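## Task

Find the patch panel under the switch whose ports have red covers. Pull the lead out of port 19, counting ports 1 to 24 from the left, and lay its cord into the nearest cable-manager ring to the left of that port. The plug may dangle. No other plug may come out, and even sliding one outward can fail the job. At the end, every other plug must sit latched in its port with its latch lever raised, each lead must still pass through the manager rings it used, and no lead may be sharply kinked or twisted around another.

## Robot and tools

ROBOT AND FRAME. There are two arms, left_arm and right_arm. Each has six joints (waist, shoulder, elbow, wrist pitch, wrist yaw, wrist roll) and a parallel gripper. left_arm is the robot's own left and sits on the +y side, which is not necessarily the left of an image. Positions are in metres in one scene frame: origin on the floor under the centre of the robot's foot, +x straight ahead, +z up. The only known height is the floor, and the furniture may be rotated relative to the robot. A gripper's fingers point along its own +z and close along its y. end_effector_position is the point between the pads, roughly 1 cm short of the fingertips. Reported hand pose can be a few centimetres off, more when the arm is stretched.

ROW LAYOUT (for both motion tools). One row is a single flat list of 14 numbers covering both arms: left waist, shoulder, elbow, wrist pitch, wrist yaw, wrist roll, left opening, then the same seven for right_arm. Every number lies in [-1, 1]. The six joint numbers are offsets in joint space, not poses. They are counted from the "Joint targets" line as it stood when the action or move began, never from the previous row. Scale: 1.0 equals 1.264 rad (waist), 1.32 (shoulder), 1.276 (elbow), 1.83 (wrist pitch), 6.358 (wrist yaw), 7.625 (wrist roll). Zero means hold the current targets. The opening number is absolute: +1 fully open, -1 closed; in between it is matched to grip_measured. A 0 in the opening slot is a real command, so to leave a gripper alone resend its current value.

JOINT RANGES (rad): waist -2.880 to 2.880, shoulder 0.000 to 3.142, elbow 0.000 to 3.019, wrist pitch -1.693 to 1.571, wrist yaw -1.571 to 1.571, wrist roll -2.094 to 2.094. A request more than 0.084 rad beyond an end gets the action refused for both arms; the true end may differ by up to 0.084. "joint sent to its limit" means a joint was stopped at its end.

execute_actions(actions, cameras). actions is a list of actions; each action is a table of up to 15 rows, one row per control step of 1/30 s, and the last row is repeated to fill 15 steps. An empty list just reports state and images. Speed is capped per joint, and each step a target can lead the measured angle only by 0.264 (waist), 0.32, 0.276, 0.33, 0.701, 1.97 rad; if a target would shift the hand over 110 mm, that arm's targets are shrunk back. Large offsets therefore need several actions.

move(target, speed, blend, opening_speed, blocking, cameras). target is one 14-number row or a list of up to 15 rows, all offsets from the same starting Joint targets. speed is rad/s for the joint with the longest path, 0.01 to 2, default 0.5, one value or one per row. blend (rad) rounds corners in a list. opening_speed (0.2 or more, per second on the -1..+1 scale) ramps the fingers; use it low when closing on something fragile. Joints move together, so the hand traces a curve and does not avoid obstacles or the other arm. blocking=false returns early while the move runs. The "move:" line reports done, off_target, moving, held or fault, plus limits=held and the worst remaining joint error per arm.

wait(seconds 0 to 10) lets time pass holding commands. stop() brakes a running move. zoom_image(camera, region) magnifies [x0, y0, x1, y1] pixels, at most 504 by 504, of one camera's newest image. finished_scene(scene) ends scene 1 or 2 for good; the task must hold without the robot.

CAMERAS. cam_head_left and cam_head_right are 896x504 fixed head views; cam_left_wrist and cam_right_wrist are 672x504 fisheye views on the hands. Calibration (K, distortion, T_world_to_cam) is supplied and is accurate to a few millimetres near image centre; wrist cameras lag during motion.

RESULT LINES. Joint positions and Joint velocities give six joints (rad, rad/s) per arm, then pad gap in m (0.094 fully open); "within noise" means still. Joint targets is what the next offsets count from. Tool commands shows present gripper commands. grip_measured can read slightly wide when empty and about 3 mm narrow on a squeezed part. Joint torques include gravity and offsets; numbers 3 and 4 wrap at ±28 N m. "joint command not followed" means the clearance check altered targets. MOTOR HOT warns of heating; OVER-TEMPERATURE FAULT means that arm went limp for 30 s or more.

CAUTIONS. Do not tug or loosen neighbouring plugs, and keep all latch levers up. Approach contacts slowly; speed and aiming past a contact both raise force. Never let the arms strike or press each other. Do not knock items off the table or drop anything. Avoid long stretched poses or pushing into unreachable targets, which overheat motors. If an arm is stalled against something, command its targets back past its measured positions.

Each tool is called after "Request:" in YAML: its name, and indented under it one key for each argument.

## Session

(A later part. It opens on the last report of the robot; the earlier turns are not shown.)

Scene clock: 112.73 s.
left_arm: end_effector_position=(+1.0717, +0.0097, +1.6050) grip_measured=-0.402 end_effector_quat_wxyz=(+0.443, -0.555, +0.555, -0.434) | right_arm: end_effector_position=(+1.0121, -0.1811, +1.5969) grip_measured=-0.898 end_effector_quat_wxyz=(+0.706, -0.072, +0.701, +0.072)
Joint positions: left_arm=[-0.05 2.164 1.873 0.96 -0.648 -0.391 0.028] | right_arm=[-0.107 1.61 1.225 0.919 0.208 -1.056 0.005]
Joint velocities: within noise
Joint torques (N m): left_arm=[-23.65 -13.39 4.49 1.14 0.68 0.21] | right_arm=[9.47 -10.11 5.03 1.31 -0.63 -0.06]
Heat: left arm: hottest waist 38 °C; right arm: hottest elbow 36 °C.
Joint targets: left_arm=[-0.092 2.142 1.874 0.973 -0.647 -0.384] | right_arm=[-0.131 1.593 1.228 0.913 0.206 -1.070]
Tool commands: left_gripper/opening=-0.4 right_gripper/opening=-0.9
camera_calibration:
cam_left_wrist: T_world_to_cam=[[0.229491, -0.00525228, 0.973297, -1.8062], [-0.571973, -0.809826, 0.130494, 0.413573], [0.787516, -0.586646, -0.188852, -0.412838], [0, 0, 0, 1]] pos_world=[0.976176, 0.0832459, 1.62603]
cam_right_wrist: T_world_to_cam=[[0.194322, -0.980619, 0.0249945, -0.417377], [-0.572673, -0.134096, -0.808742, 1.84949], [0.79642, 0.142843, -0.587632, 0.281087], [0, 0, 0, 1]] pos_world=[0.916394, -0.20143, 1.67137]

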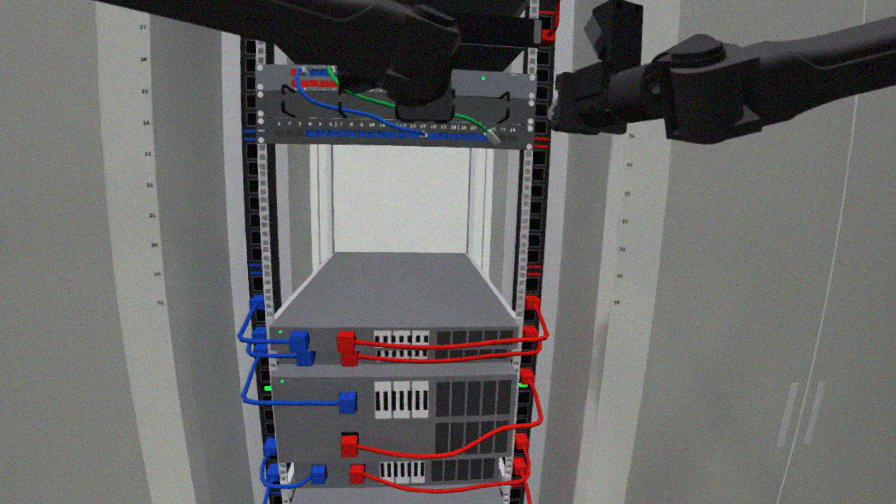

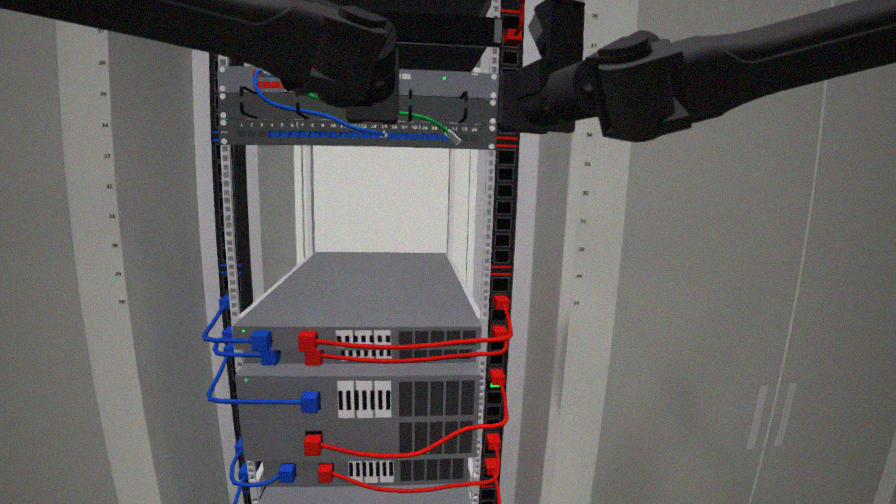

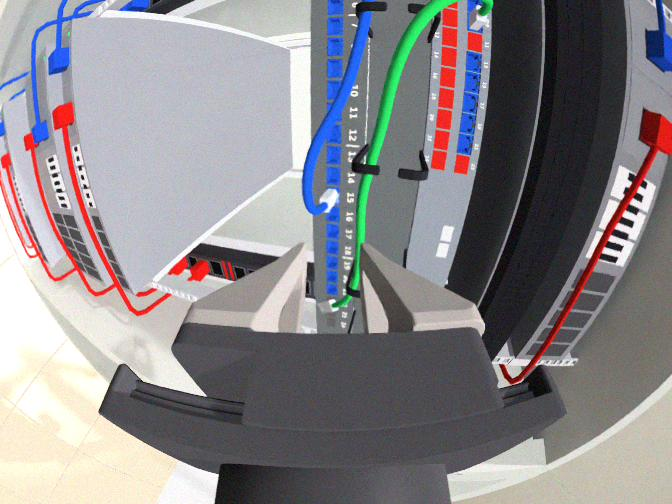

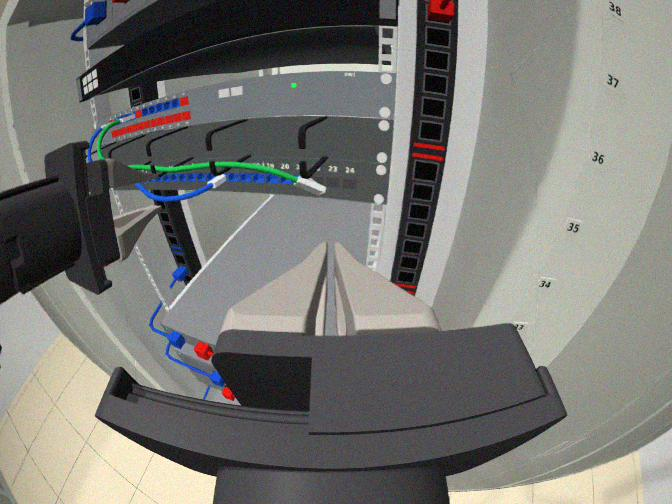

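Request:
move:
  target: [0.083, -0.308, -0.295, -0.22, 0.0393, -0.0163, -0.4, 0, 0, 0, 0, 0, 0, -0.9]
  speed: 0.3
  cameras: ["cam_right_wrist","cam_left_wrist"]

Request:
zoom_image:
  camera: "cam_left_wrist"
  region: [230, 0, 510, 280]

Scene clock: 119.57 s.
left_arm: end_effector_position=(+1.0449, +0.0964, +1.6310) grip_measured=-0.402 end_effector_quat_wxyz=(+0.376, -0.435, +0.629, -0.523) | right_arm: end_effector_position=(+1.0121, -0.1811, +1.5969) grip_measured=-0.898 end_effector_quat_wxyz=(+0.706, -0.072, +0.701, +0.072)
Joint positions: left_arm=[-0.008 1.741 1.496 0.578 -0.399 -0.5 0.028] | right_arm=[-0.107 1.61 1.225 0.919 0.208 -1.056 0.005]
Joint velocities: within noise
Joint torques (N m): left_arm=[-14.27 -9.23 4.71 0.7 0.7 0.07] | right_arm=[9.05 -9.7 5.05 1.28 -0.65 -0.06]
Heat: left arm: hottest waist 38 °C; right arm: hottest elbow 36 °C.
Joint targets: left_arm=[0.013 1.736 1.498 0.570 -0.397 -0.508] | right_arm=[-0.131 1.593 1.228 0.913 0.206 -1.070]
move: done
camera_calibration:
cam_left_wrist: T_world_to_cam=[[0.152724, -0.0715578, 0.985675, -1.75844], [-0.824205, -0.559556, 0.087083, 0.77531], [0.545309, -0.825697, -0.144436, -0.132301], [0, 0, 0, 1]] pos_world=[0.979716, 0.19876, 1.64662]
cam_right_wrist: T_world_to_cam=[[0.194322, -0.980619, 0.0249945, -0.417377], [-0.572673, -0.134096, -0.808742, 1.84949], [0.79642, 0.142843, -0.587632, 0.281087], [0, 0, 0, 1]] pos_world=[0.916394, -0.20143, 1.67137]
Images, in order (width x height): cam_left_wrist 672x504, cam_right_wrist 672x504.

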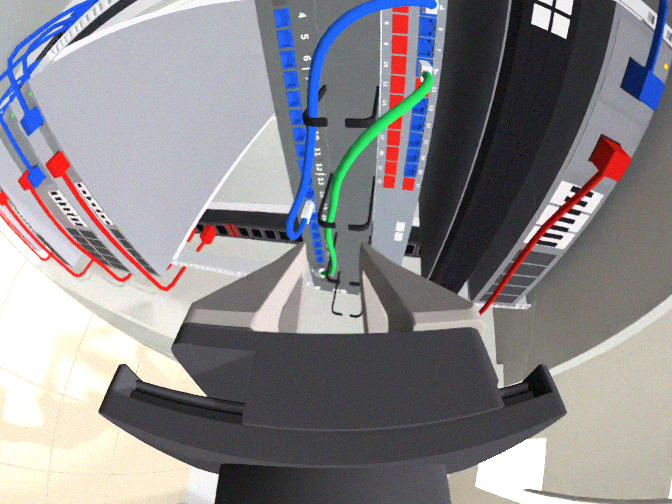

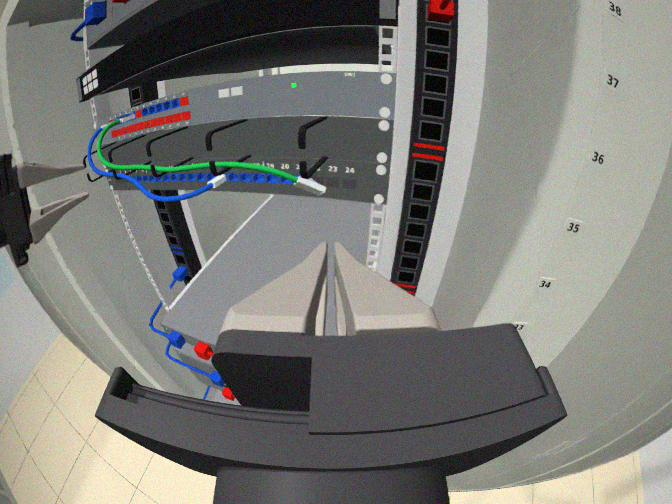

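Scaled by 1.800 from the camera's 672x504 image, which has a finer 960x720 frame.

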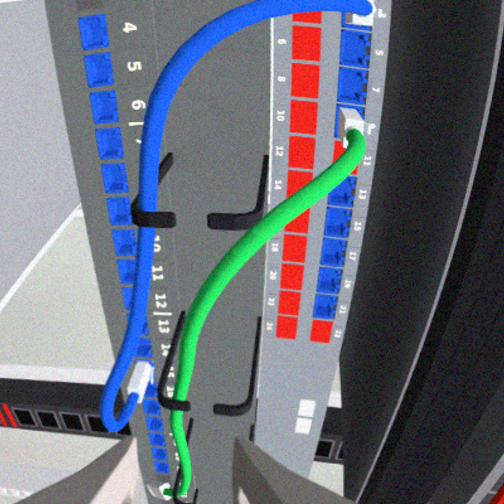

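Request:
move:
  target: [0.0324, 0.0659, 0.1505, -0.0585, 0.0061, -0.0034, -0.4, 0, 0, 0, 0, 0, 0, -0.9]
  speed: 0.15
  cameras: ["cam_right_wrist","cam_left_wrist"]

Request:
zoom_image:
  camera: "cam_left_wrist"
  region: [230, 0, 510, 280]

Request:
zoom_image:
  camera: "cam_right_wrist"
  region: [40, 100, 180, 220]

Scene clock: 123.00 s.
left_arm: end_effector_position=(+1.0913, +0.0963, +1.6262) grip_measured=-0.402 end_effector_quat_wxyz=(+0.372, -0.437, +0.626, -0.527) | right_arm: end_effector_position=(+1.0121, -0.1811, +1.5969) grip_measured=-0.898 end_effector_quat_wxyz=(+0.706, -0.072, +0.701, +0.072)
Joint positions: left_arm=[0.028 1.809 1.662 0.471 -0.36 -0.526 0.028] | right_arm=[-0.107 1.61 1.225 0.919 0.208 -1.056 0.005]
Joint velocities: within noise
Joint torques (N m): left_arm=[-14.97 -9 6.95 0.85 0.7 0.06] | right_arm=[9.47 -9.64 5.03 1.33 -0.66 -0.07]
Heat: left arm: hottest waist 38 °C; right arm: hottest elbow 36 °C.
Joint targets: left_arm=[0.054 1.822 1.690 0.463 -0.358 -0.534] | right_arm=[-0.131 1.593 1.228 0.913 0.206 -1.070]
move: done
camera_calibration:
cam_left_wrist: T_world_to_cam=[[0.154415, -0.0591408, 0.986234, -1.76479], [-0.825461, -0.556255, 0.0958864, 0.800641], [0.542927, -0.828904, -0.134713, -0.171327], [0, 0, 0, 1]] pos_world=[1.02643, 0.198976, 1.64065]
cam_right_wrist: T_world_to_cam=[[0.194322, -0.980619, 0.0249945, -0.417377], [-0.572673, -0.134096, -0.808742, 1.84949], [0.79642, 0.142843, -0.587632, 0.281087], [0, 0, 0, 1]] pos_world=[0.916394, -0.20143, 1.67137]
Images, in order (width x height): cam_left_wrist 672x504, cam_right_wrist 672x504.

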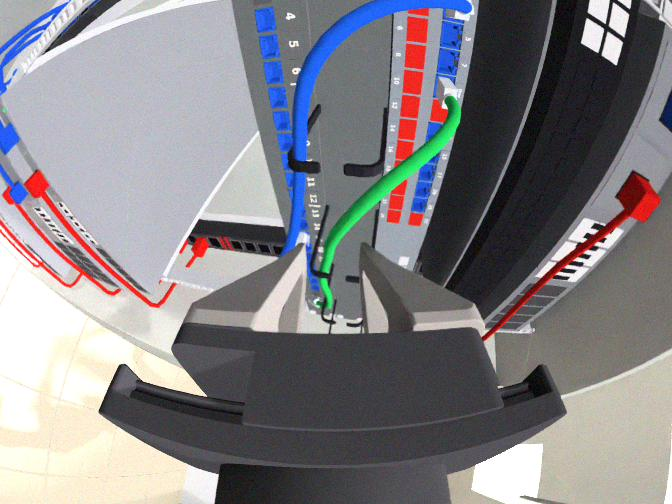

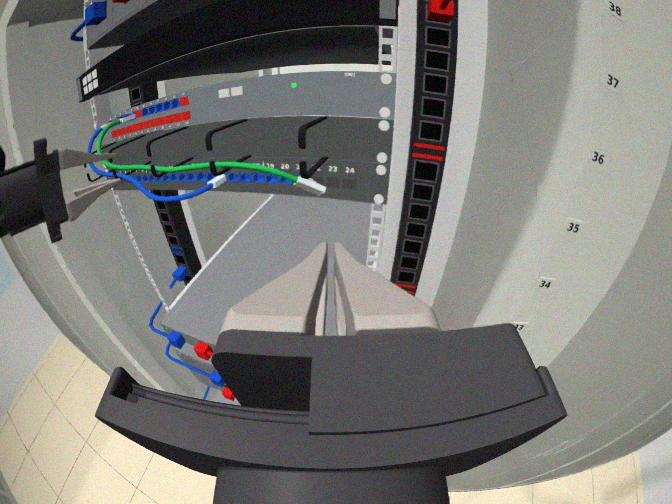

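Scaled by 1.800 from the camera's 672x504 image, which has a finer 960x720 frame.

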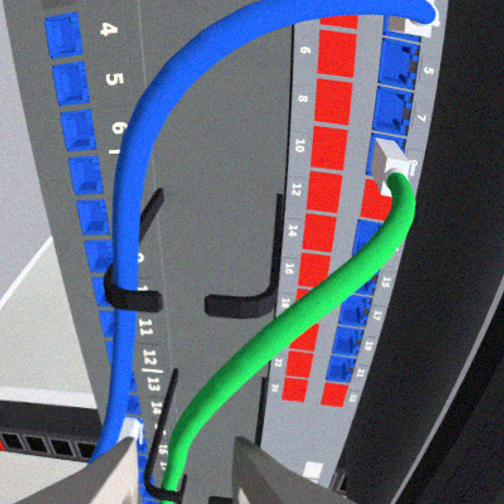

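Scaled by 3.600 from the camera's 672x504 image, which has a finer 960x720 frame.

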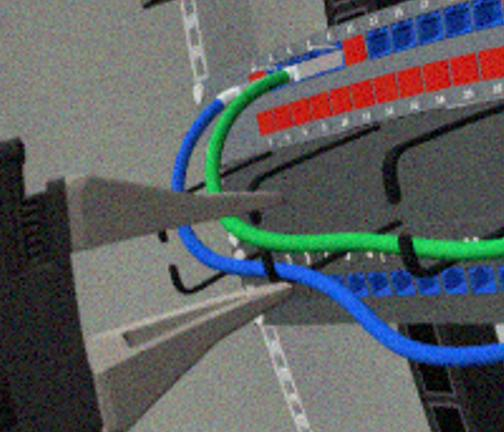

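Request:
move:
  target: [0.0062, 0.0115, 0.028, -0.0125, 0.0013, 0, -0.4, 0, 0, 0, 0, 0, 0, -0.9]
  speed: 0.1
  cameras: ["cam_right_wrist","cam_left_wrist"]

Request:
zoom_image:
  camera: "cam_left_wrist"
  region: [230, 120, 410, 300]

Request:
zoom_image:
  camera: "cam_right_wrist"
  region: [40, 100, 180, 220]

Scene clock: 124.90 s.
left_arm: end_effector_position=(+1.1004, +0.0964, +1.6250) grip_measured=-0.402 end_effector_quat_wxyz=(+0.372, -0.436, +0.627, -0.527) | right_arm: end_effector_position=(+1.0121, -0.1811, +1.5969) grip_measured=-0.898 end_effector_quat_wxyz=(+0.706, -0.072, +0.701, +0.072)
Joint positions: left_arm=[0.035 1.823 1.697 0.448 -0.352 -0.527 0.028] | right_arm=[-0.107 1.61 1.225 0.919 0.208 -1.056 0.005]
Joint velocities: within noise
Joint torques (N m): left_arm=[-15.15 -9.17 7.09 0.66 0.72 0.05] | right_arm=[9.23 -9.64 4.96 1.31 -0.63 -0.07]
Heat: left arm: hottest waist 38 °C; right arm: hottest elbow 36 °C.
Joint targets: left_arm=[0.062 1.837 1.725 0.440 -0.350 -0.534] | right_arm=[-0.131 1.593 1.228 0.913 0.206 -1.070]
move: done
camera_calibration:
cam_left_wrist: T_world_to_cam=[[0.153506, -0.0612822, 0.986246, -1.76377], [-0.826869, -0.554441, 0.094248, 0.812381], [0.541039, -0.829964, -0.135782, -0.172411], [0, 0, 0, 1]] pos_world=[1.03576, 0.199235, 1.63954]
cam_right_wrist: T_world_to_cam=[[0.194322, -0.980619, 0.0249945, -0.417377], [-0.572673, -0.134096, -0.808742, 1.84949], [0.79642, 0.142843, -0.587632, 0.281087], [0, 0, 0, 1]] pos_world=[0.916394, -0.20143, 1.67137]
Images, in order (width x height): cam_left_wrist 672x504, cam_right_wrist 672x504.

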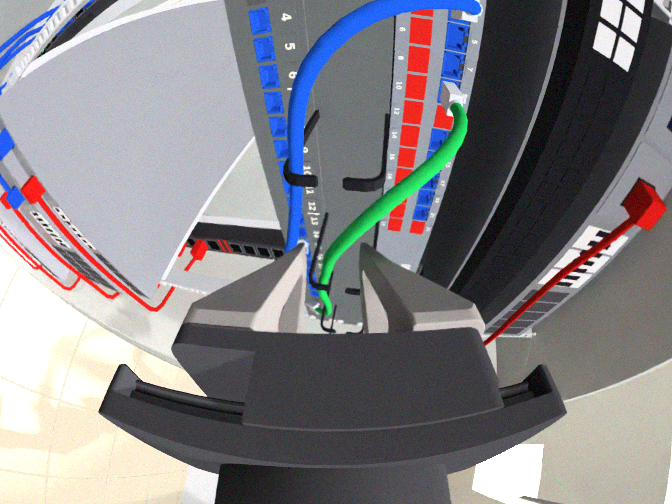

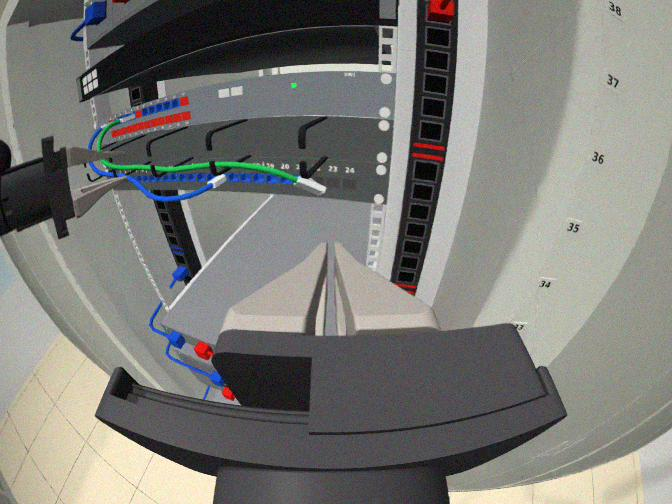

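Scaled by 2.800 from the camera's 672x504 image, which has a finer 960x720 frame.

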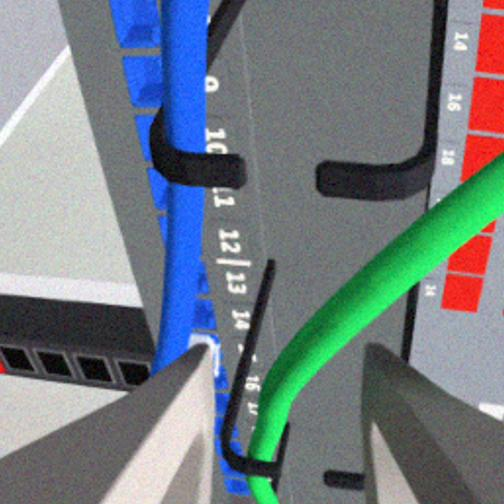

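Scaled by 3.600 from the camera's 672x504 image, which has a finer 960x720 frame.

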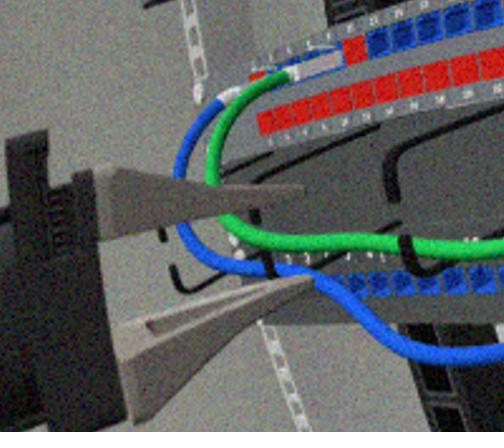

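Request:
move:
  target: [0, 0, 0, 0, 0, 0, -0.97, 0, 0, 0, 0, 0, 0, -0.9]
  opening_speed: 0.4
  cameras: ["cam_right_wrist","cam_left_wrist"]

Request:
zoom_image:
  camera: "cam_left_wrist"
  region: [230, 0, 510, 280]

Request:
zoom_image:
  camera: "cam_right_wrist"
  region: [40, 100, 180, 220]

Scene clock: 127.07 s.
left_arm: end_effector_position=(+1.1002, +0.0958, +1.6247) grip_measured=-0.895 end_effector_quat_wxyz=(+0.372, -0.436, +0.627, -0.527) | right_arm: end_effector_position=(+1.0121, -0.1811, +1.5969) grip_measured=-0.898 end_effector_quat_wxyz=(+0.706, -0.072, +0.701, +0.072)
Joint positions: left_arm=[0.035 1.823 1.697 0.448 -0.352 -0.527 0.005] | right_arm=[-0.107 1.61 1.225 0.919 0.208 -1.056 0.005]
Joint velocities: within noise
Joint torques (N m): left_arm=[-15.15 -9.29 7.09 0.73 0.7 0.05] | right_arm=[9.7 -9.41 4.93 1.36 -0.69 -0.06]
Heat: left arm: hottest waist 38 °C; right arm: hottest elbow 36 °C.
Joint targets: left_arm=[0.062 1.837 1.725 0.440 -0.349 -0.534] | right_arm=[-0.131 1.593 1.228 0.913 0.206 -1.070]
move: done
camera_calibration:
cam_left_wrist: T_world_to_cam=[[0.153577, -0.0611802, 0.986241, -1.76361], [-0.82729, -0.553775, 0.0944721, 0.81198], [0.540376, -0.830416, -0.135661, -0.17226], [0, 0, 0, 1]] pos_world=[1.03568, 0.198709, 1.63927]
cam_right_wrist: T_world_to_cam=[[0.194322, -0.980619, 0.0249945, -0.417377], [-0.572673, -0.134096, -0.808742, 1.84949], [0.79642, 0.142843, -0.587632, 0.281087], [0, 0, 0, 1]] pos_world=[0.916394, -0.20143, 1.67137]
Images, in order (width x height): cam_left_wrist 672x504, cam_right_wrist 672x504.

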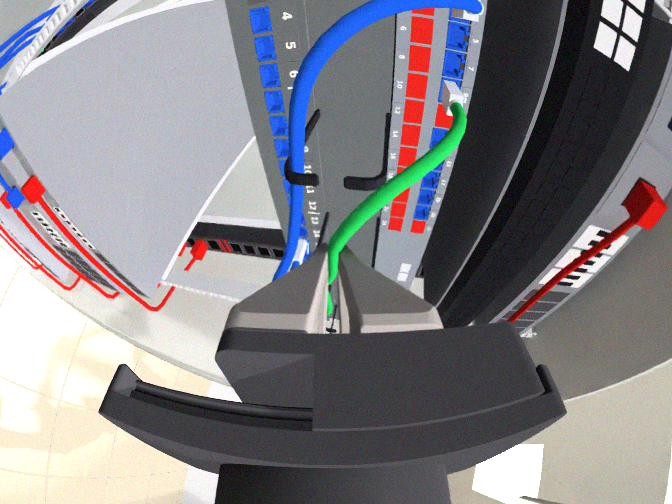

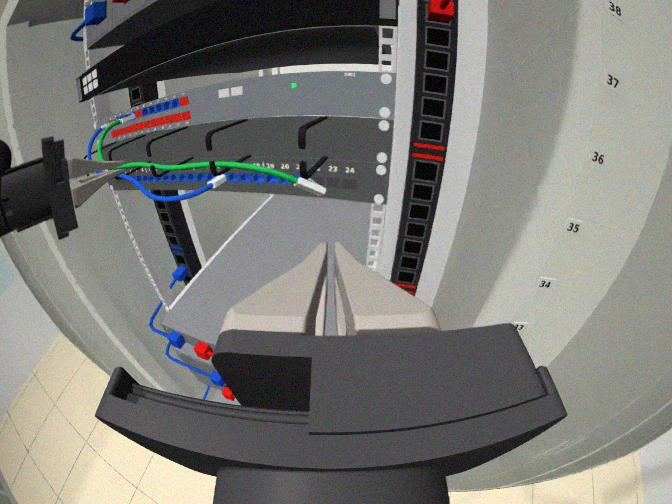

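Scaled by 1.800 from the camera's 672x504 image, which has a finer 960x720 frame.

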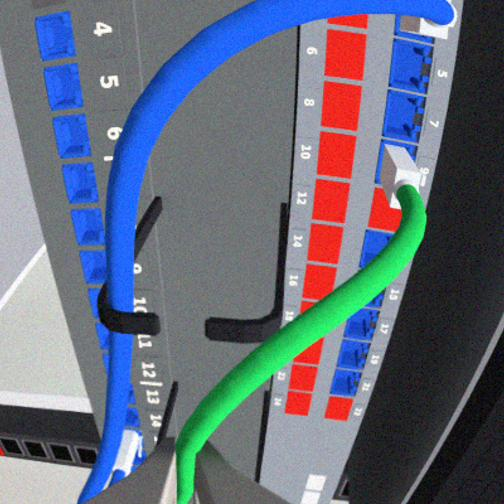

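Scaled by 3.600 from the camera's 672x504 image, which has a finer 960x720 frame.

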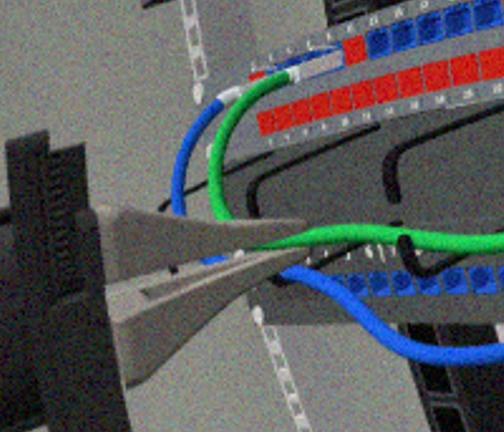

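Request:
move:
  target: [0, 0, 0, 0, 0, -0.03, -0.97, 0, 0, 0, 0, 0, 0, -0.9]
  speed: 0.2
  cameras: ["cam_right_wrist","cam_left_wrist"]

Request:
zoom_image:
  camera: "cam_left_wrist"
  region: [230, 0, 510, 280]

Request:
zoom_image:
  camera: "cam_right_wrist"
  region: [40, 100, 180, 220]

Scene clock: 131.60 s.
left_arm: end_effector_position=(+1.1009, +0.0964, +1.6256) grip_measured=-0.896 end_effector_quat_wxyz=(+0.312, -0.502, +0.574, -0.566) | right_arm: end_effector_position=(+1.0121, -0.1811, +1.5969) grip_measured=-0.898 end_effector_quat_wxyz=(+0.706, -0.072, +0.701, +0.072)
Joint positions: left_arm=[0.035 1.823 1.699 0.448 -0.35 -0.749 0.005] | right_arm=[-0.107 1.61 1.225 0.919 0.208 -1.056 0.005]
Joint velocities: within noise
Joint torques (N m): left_arm=[-15.15 -9.23 6.97 0.73 0.58 -0.03] | right_arm=[9.58 -9.58 5.04 1.28 -0.65 -0.05]
Heat: left arm: hottest waist 38 °C; right arm: hottest elbow 36 °C.
Joint targets: left_arm=[0.062 1.837 1.726 0.440 -0.350 -0.763] | right_arm=[-0.131 1.593 1.228 0.913 0.206 -1.070]
move: done
camera_calibration:
cam_left_wrist: T_world_to_cam=[[0.222965, 0.148305, 0.963479, -1.82412], [-0.793416, -0.546626, 0.26775, 0.49309], [0.566372, -0.824139, -0.00421086, -0.414968], [0, 0, 0, 1]] pos_world=[1.03297, 0.198072, 1.62373]
cam_right_wrist: T_world_to_cam=[[0.194322, -0.980619, 0.0249945, -0.417377], [-0.572673, -0.134096, -0.808742, 1.84949], [0.79642, 0.142843, -0.587632, 0.281087], [0, 0, 0, 1]] pos_world=[0.916394, -0.20143, 1.67137]
Images, in order (width x height): cam_left_wrist 672x504, cam_right_wrist 672x504.

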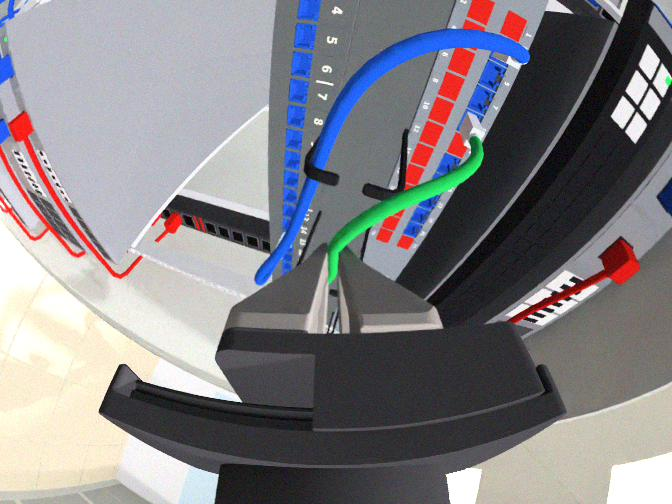

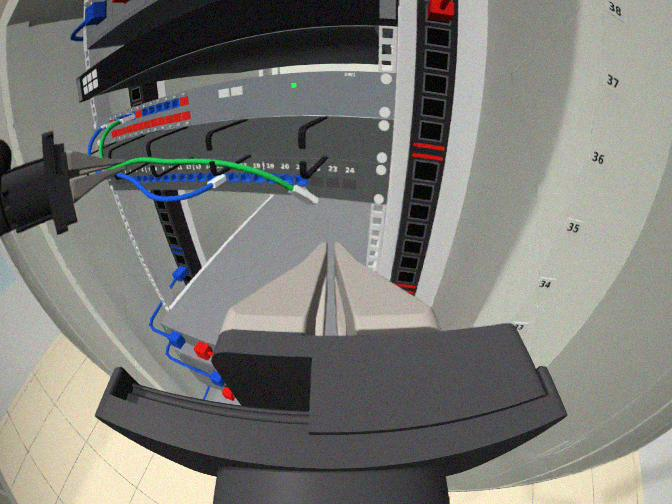

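Scaled by 1.800 from the camera's 672x504 image, which has a finer 960x720 frame.

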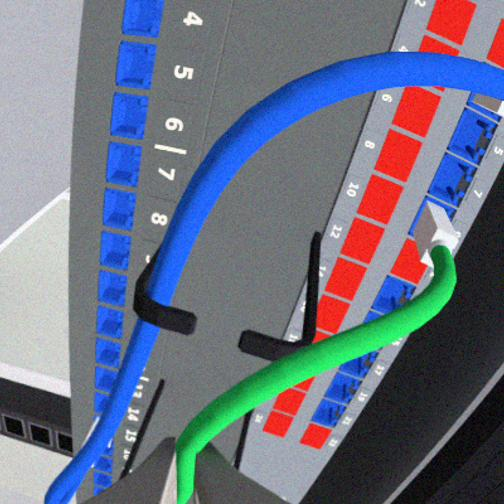

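Scaled by 3.600 from the camera's 672x504 image, which has a finer 960x720 frame.

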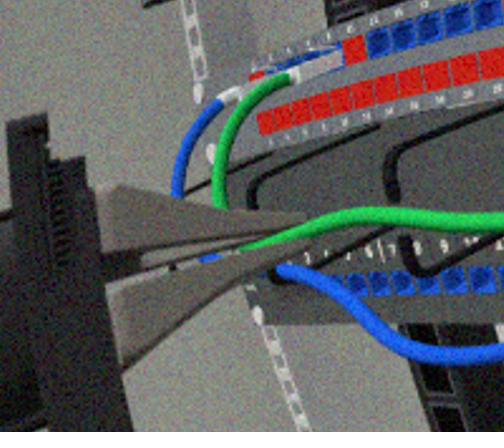

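Request:
move:
  target: [0.0144, 0.0083, 0.0256, -0.013, 0.0028, 0, -0.97, 0, 0, 0, 0, 0, 0, -0.9]
  speed: 0.1
  cameras: ["cam_right_wrist","cam_left_wrist"]

Request:
zoom_image:
  camera: "cam_left_wrist"
  region: [260, 120, 440, 300]

Request:
zoom_image:
  camera: "cam_right_wrist"
  region: [60, 100, 340, 220]

Scene clock: 134.27 s.
left_arm: end_effector_position=(+1.1097, +0.0971, +1.6202) grip_measured=-0.896 end_effector_quat_wxyz=(+0.311, -0.499, +0.577, -0.567) | right_arm: end_effector_position=(+1.0121, -0.1811, +1.5969) grip_measured=-0.898 end_effector_quat_wxyz=(+0.706, -0.072, +0.701, +0.072)
Joint positions: left_arm=[0.049 1.836 1.728 0.423 -0.332 -0.75 0.005] | right_arm=[-0.107 1.61 1.225 0.919 0.208 -1.056 0.005]
Joint velocities: within noise
Joint torques (N m): left_arm=[-14.97 -9.64 7.21 0.79 0.59 -0.01] | right_arm=[9.23 -9.88 5.01 1.21 -0.63 -0.09]
Heat: left arm: hottest waist 38 °C; right arm: hottest elbow 36 °C.
Joint targets: left_arm=[0.080 1.848 1.758 0.416 -0.332 -0.763] | right_arm=[-0.131 1.593 1.228 0.913 0.206 -1.070]
move: done
camera_calibration:
cam_left_wrist: T_world_to_cam=[[0.221747, 0.143472, 0.964492, -1.82086], [-0.798527, -0.540951, 0.264058, 0.512977], [0.559628, -0.828727, -0.00538853, -0.409518], [0, 0, 0, 1]] pos_world=[1.04257, 0.199359, 1.61854]
cam_right_wrist: T_world_to_cam=[[0.194322, -0.980619, 0.0249945, -0.417377], [-0.572673, -0.134096, -0.808742, 1.84949], [0.79642, 0.142843, -0.587632, 0.281087], [0, 0, 0, 1]] pos_world=[0.916394, -0.20143, 1.67137]
Images, in order (width x height): cam_left_wrist 672x504, cam_right_wrist 672x504.

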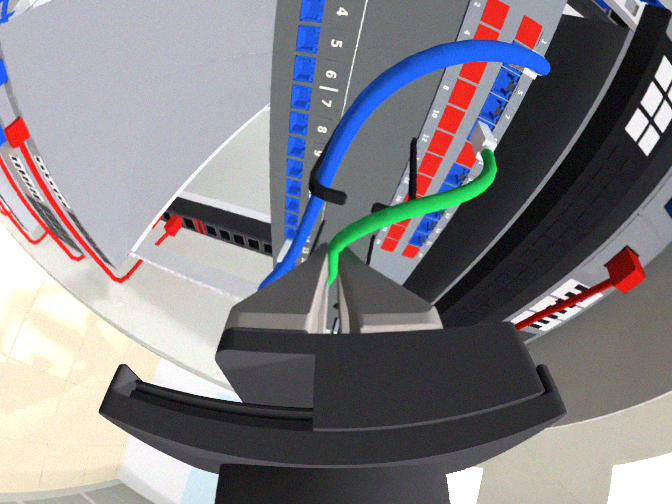

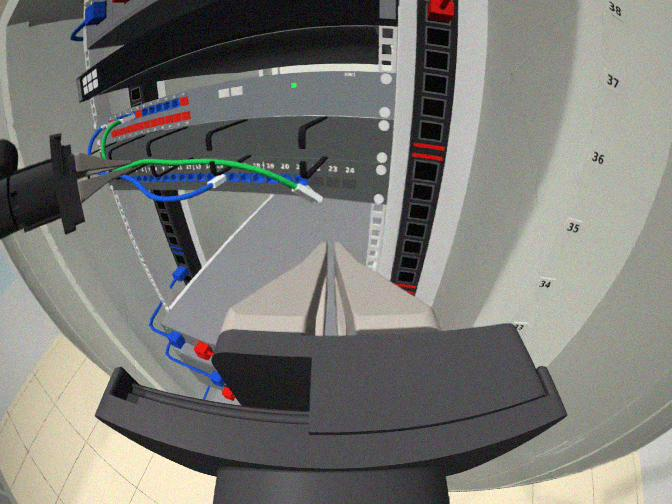

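Scaled by 2.800 from the camera's 672x504 image, which has a finer 960x720 frame.

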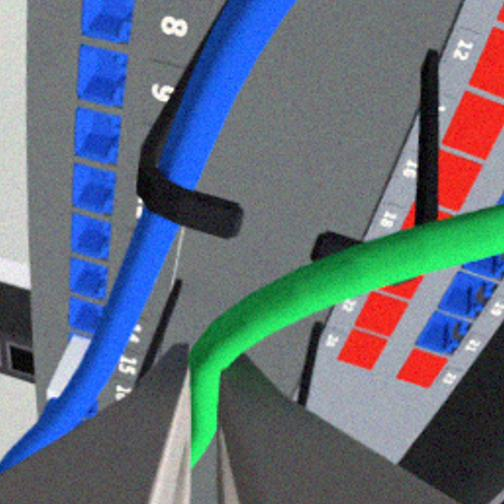

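Scaled by 1.800 from the camera's 672x504 image, which has a finer 960x720 frame.

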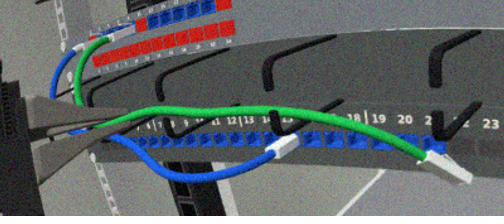

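Request:
move:
  target: [0.0085, 0.0215, 0.0537, -0.0216, 0.0012, 0, -0.97, 0, 0, 0, 0, 0, 0, -0.9]
  speed: 0.1
  cameras: ["cam_right_wrist","cam_left_wrist"]

Request:
zoom_image:
  camera: "cam_left_wrist"
  region: [260, 120, 440, 300]

Request:
zoom_image:
  camera: "cam_right_wrist"
  region: [60, 100, 340, 220]

Scene clock: 135.93 s.
left_arm: end_effector_position=(+1.1224, +0.0961, +1.6221) grip_measured=-0.896 end_effector_quat_wxyz=(+0.310, -0.498, +0.578, -0.567) | right_arm: end_effector_position=(+1.0121, -0.1811, +1.5969) grip_measured=-0.898 end_effector_quat_wxyz=(+0.706, -0.072, +0.701, +0.072)
Joint positions: left_arm=[0.053 1.859 1.786 0.384 -0.328 -0.752 0.005] | right_arm=[-0.107 1.61 1.225 0.919 0.208 -1.056 0.005]
Joint velocities: within noise
Joint torques (N m): left_arm=[-14.74 -9.47 8.14 0.77 0.77 -0.02] | right_arm=[9.29 -9.58 4.98 1.31 -0.65 -0.08]
Heat: left arm: hottest waist 38 °C; right arm: hottest elbow 36 °C.
Joint targets: left_arm=[0.091 1.877 1.827 0.377 -0.324 -0.763] | right_arm=[-0.131 1.593 1.228 0.913 0.206 -1.070]
move: off_target (left_arm); left_arm: the elbow is farthest, 0.041 rad from its target
camera_calibration:
cam_left_wrist: T_world_to_cam=[[0.223908, 0.141952, 0.964217, -1.82714], [-0.799988, -0.538314, 0.265022, 0.521917], [0.556672, -0.830703, -0.00697294, -0.411416], [0, 0, 0, 1]] pos_world=[1.05566, 0.198558, 1.62057]
cam_right_wrist: T_world_to_cam=[[0.194322, -0.980619, 0.0249945, -0.417377], [-0.572673, -0.134096, -0.808742, 1.84949], [0.79642, 0.142843, -0.587632, 0.281087], [0, 0, 0, 1]] pos_world=[0.916394, -0.20143, 1.67137]
Images, in order (width x height): cam_left_wrist 672x504, cam_right_wrist 672x504.

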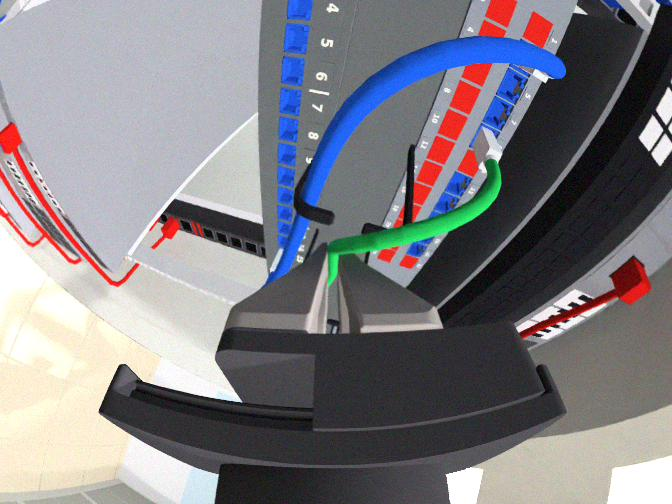

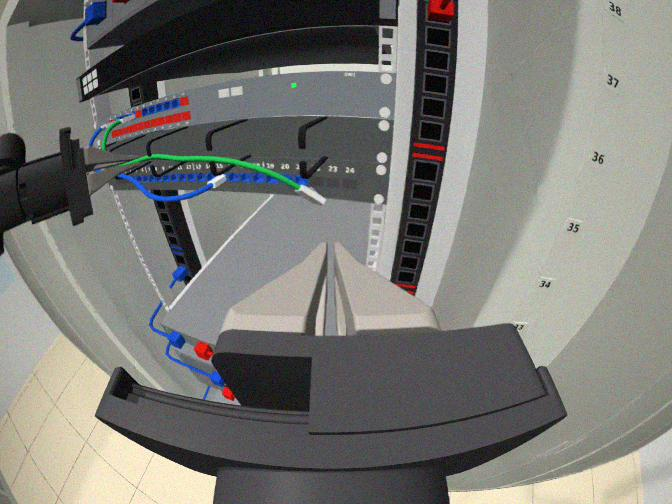

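Scaled by 2.800 from the camera's 672x504 image, which has a finer 960x720 frame.

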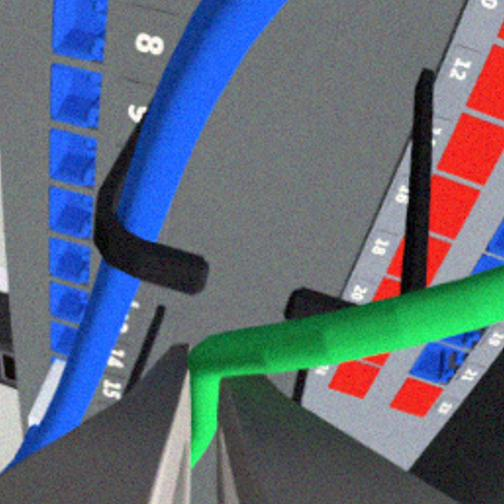

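Scaled by 1.800 from the camera's 672x504 image, which has a finer 960x720 frame.

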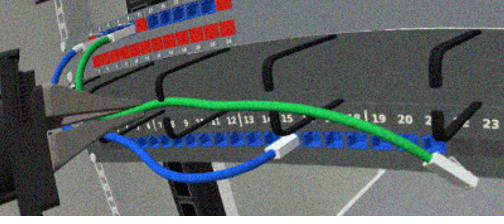

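Request:
move:
  target: [-0.0736, -0.0576, -0.1003, 0.0459, -0.0041, 0.0316, -0.97, 0, 0, 0, 0, 0, 0, -0.9]
  speed: 0.15
  cameras: ["cam_right_wrist","cam_left_wrist"]

Request:
move:
  target: [0, 0, 0, 0, 0, 0, -0.4, 0, 0, 0, 0, 0, 0, -0.9]
  opening_speed: 0.3
  cameras: ["cam_right_wrist","cam_left_wrist"]

Request:
zoom_image:
  camera: "cam_left_wrist"
  region: [230, 0, 510, 280]

Request:
zoom_image:
  camera: "cam_right_wrist"
  region: [60, 100, 340, 220]

Scene clock: 139.53 s.
left_arm: end_effector_position=(+1.0999, +0.0944, +1.6262) grip_measured=-0.896 end_effector_quat_wxyz=(+0.371, -0.435, +0.627, -0.530) | right_arm: end_effector_position=(+1.0121, -0.1811, +1.5969) grip_measured=-0.898 end_effector_quat_wxyz=(+0.706, -0.072, +0.701, +0.072)
Joint positions: left_arm=[0.033 1.824 1.698 0.445 -0.349 -0.53 0.005] | right_arm=[-0.107 1.61 1.225 0.919 0.208 -1.056 0.005]
Joint velocities: within noise
Joint torques (N m): left_arm=[-20.13 -12.28 4.79 1.58 0.53 0.23] | right_arm=[9.05 -9.82 5.03 1.17 -0.63 -0.07]
Heat: left arm: hottest waist 38 °C; right arm: hottest elbow 36 °C.
Joint targets: left_arm=[-0.002 1.801 1.699 0.461 -0.350 -0.522] | right_arm=[-0.131 1.593 1.228 0.913 0.206 -1.070]
move: done
camera_calibration:
cam_left_wrist: T_world_to_cam=[[0.151645, -0.0578534, 0.986741, -1.76415], [-0.829679, -0.550053, 0.0952569, 0.811723], [0.537249, -0.833123, -0.131412, -0.176285], [0, 0, 0, 1]] pos_world=[1.0357, 0.197561, 1.64027]
cam_right_wrist: T_world_to_cam=[[0.194322, -0.980619, 0.0249945, -0.417377], [-0.572673, -0.134096, -0.808742, 1.84949], [0.79642, 0.142843, -0.587632, 0.281087], [0, 0, 0, 1]] pos_world=[0.916394, -0.20143, 1.67137]
Images, in order (width x height): cam_left_wrist 672x504, cam_right_wrist 672x504.

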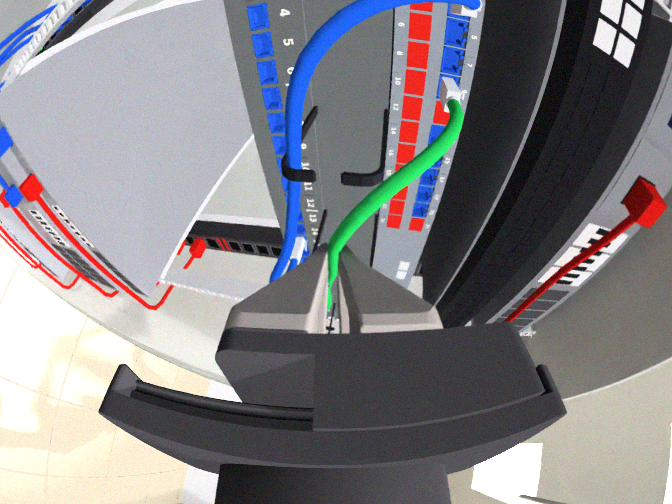

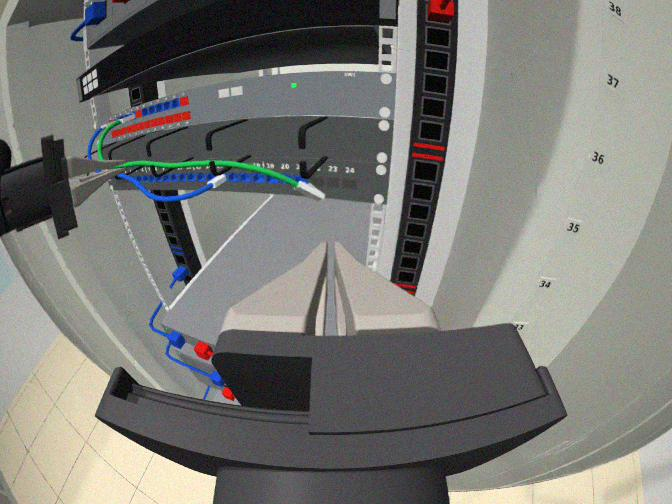

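Scene clock: 141.63 s.
left_arm: end_effector_position=(+1.1005, +0.0963, +1.6273) grip_measured=-0.402 end_effector_quat_wxyz=(+0.372, -0.435, +0.626, -0.530) | right_arm: end_effector_position=(+1.0121, -0.1811, +1.5969) grip_measured=-0.898 end_effector_quat_wxyz=(+0.706, -0.072, +0.701, +0.072)
Joint positions: left_arm=[0.033 1.822 1.698 0.447 -0.349 -0.529 0.028] | right_arm=[-0.107 1.61 1.225 0.919 0.208 -1.056 0.005]
Joint velocities: within noise
Joint torques (N m): left_arm=[-20.13 -12.1 4.79 1.54 0.53 0.21] | right_arm=[9.52 -9.17 4.93 1.28 -0.65 -0.07]
Heat: left arm: hottest waist 38 °C; right arm: hottest elbow 36 °C.
Joint targets: left_arm=[-0.002 1.801 1.699 0.461 -0.350 -0.522] | right_arm=[-0.131 1.593 1.228 0.913 0.206 -1.070]
move: done
camera_calibration:
cam_left_wrist: T_world_to_cam=[[0.150146, -0.0567332, 0.987035, -1.76417], [-0.828112, -0.552589, 0.0942089, 0.81342], [0.54008, -0.831521, -0.12995, -0.18053], [0, 0, 0, 1]] pos_world=[1.03599, 0.199285, 1.64121]
cam_right_wrist: T_world_to_cam=[[0.194322, -0.980619, 0.0249945, -0.417377], [-0.572673, -0.134096, -0.808742, 1.84949], [0.79642, 0.142843, -0.587632, 0.281087], [0, 0, 0, 1]] pos_world=[0.916394, -0.20143, 1.67137]
Images, in order (width x height): cam_left_wrist 672x504, cam_right_wrist 672x504.

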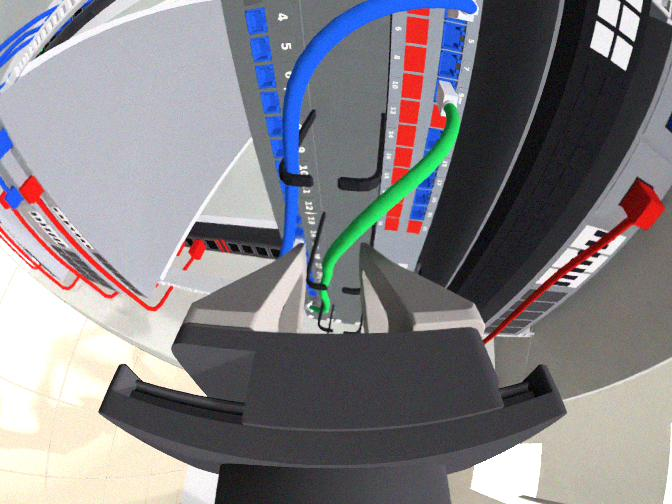

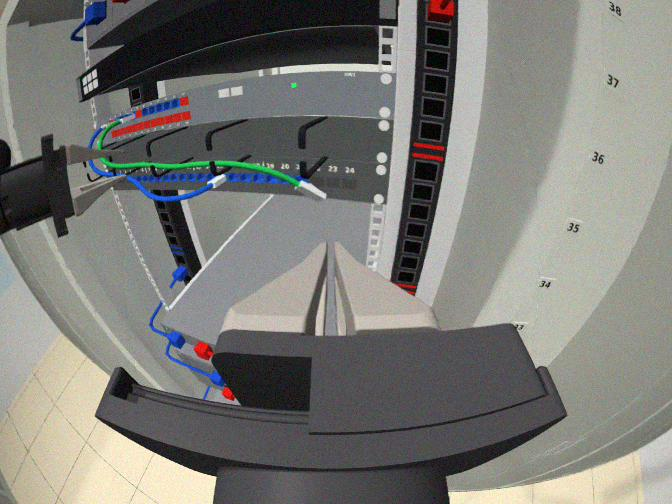

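Scaled by 1.800 from the camera's 672x504 image, which has a finer 960x720 frame.

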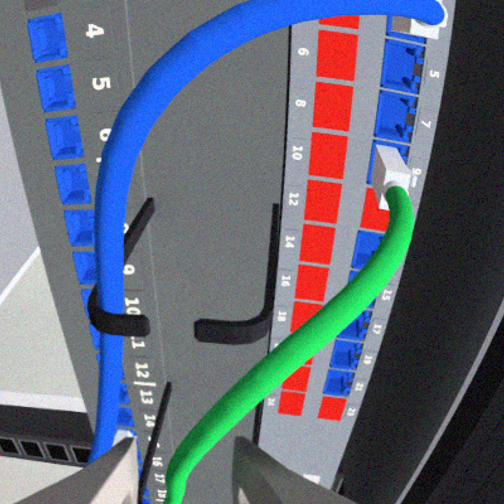

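Scaled by 1.800 from the camera's 672x504 image, which has a finer 960x720 frame.

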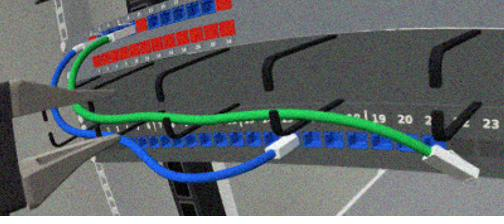

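Request:
move:
  target:
    - [-0.019, 0, -0.0509, 0.0344, -0.0044, 0, -0.4, 0, 0, 0, 0, 0, 0, -0.9]
    - [0.0419, 0.078, 0.0737, -0.0115, -0.0017, 0, -0.4, 0, 0, 0, 0, 0, 0, -0.9]
  speed: 0.15
  blend: 0.02
  cameras: ["cam_right_wrist","cam_left_wrist"]

Request:
zoom_image:
  camera: "cam_left_wrist"
  region: [230, 20, 510, 300]

Request:
zoom_image:
  camera: "cam_right_wrist"
  region: [60, 100, 340, 220]

Scene clock: 144.97 s.
left_arm: end_effector_position=(+1.1056, +0.0675, +1.6216) grip_measured=-0.402 end_effector_quat_wxyz=(+0.369, -0.437, +0.629, -0.527) | right_arm: end_effector_position=(+1.0121, -0.1811, +1.5969) grip_measured=-0.898 end_effector_quat_wxyz=(+0.706, -0.072, +0.701, +0.072)
Joint positions: left_arm=[0.025 1.894 1.763 0.447 -0.363 -0.529 0.028] | right_arm=[-0.107 1.61 1.225 0.919 0.208 -1.056 0.005]
Joint velocities: within noise
Joint torques (N m): left_arm=[-16.09 -9.93 7.19 0.76 0.69 0.2] | right_arm=[9.23 -9.7 4.93 1.32 -0.66 -0.07]
Heat: left arm: hottest waist 38 °C; right arm: hottest elbow 36 °C.
Joint targets: left_arm=[0.051 1.904 1.793 0.440 -0.361 -0.522] | right_arm=[-0.131 1.593 1.228 0.913 0.206 -1.070]
move: done
camera_calibration:
cam_left_wrist: T_world_to_cam=[[0.158824, -0.0596653, 0.985502, -1.76778], [-0.828413, -0.551093, 0.100142, 0.792848], [0.537129, -0.832308, -0.136954, -0.193295], [0, 0, 0, 1]] pos_world=[1.0414, 0.170576, 1.63628]
cam_right_wrist: T_world_to_cam=[[0.194322, -0.980619, 0.0249945, -0.417377], [-0.572673, -0.134096, -0.808742, 1.84949], [0.79642, 0.142843, -0.587632, 0.281087], [0, 0, 0, 1]] pos_world=[0.916394, -0.20143, 1.67137]
Images, in order (width x height): cam_left_wrist 672x504, cam_right_wrist 672x504.

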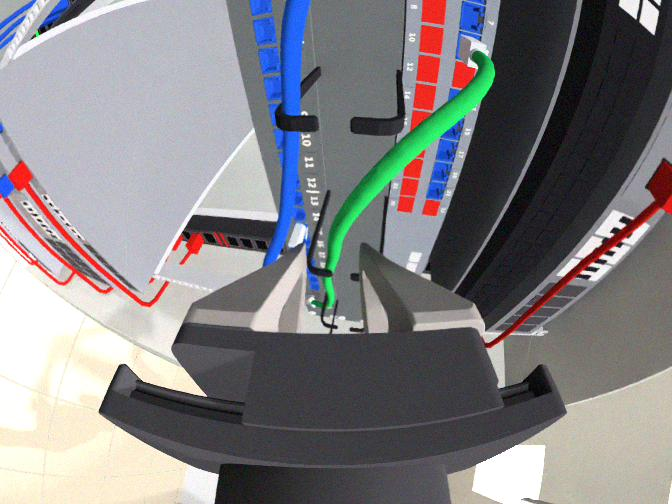

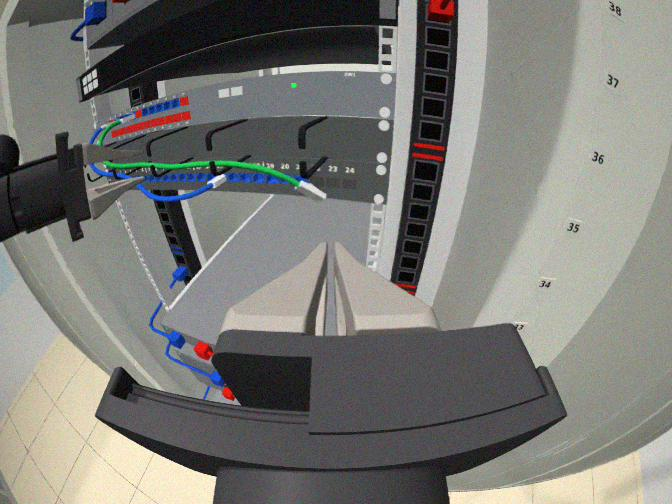

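Scaled by 1.800 from the camera's 672x504 image, which has a finer 960x720 frame.

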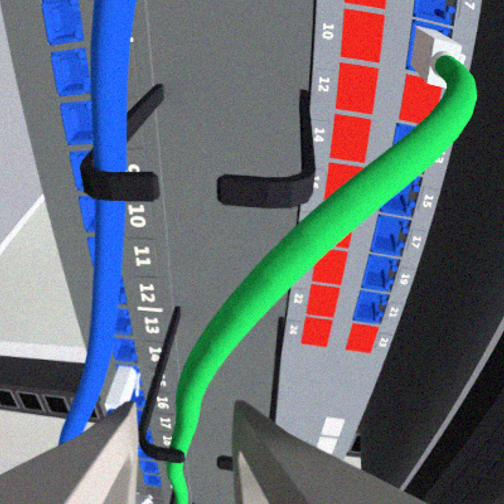

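Scaled by 1.800 from the camera's 672x504 image, which has a finer 960x720 frame.

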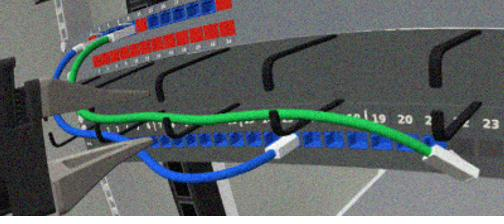

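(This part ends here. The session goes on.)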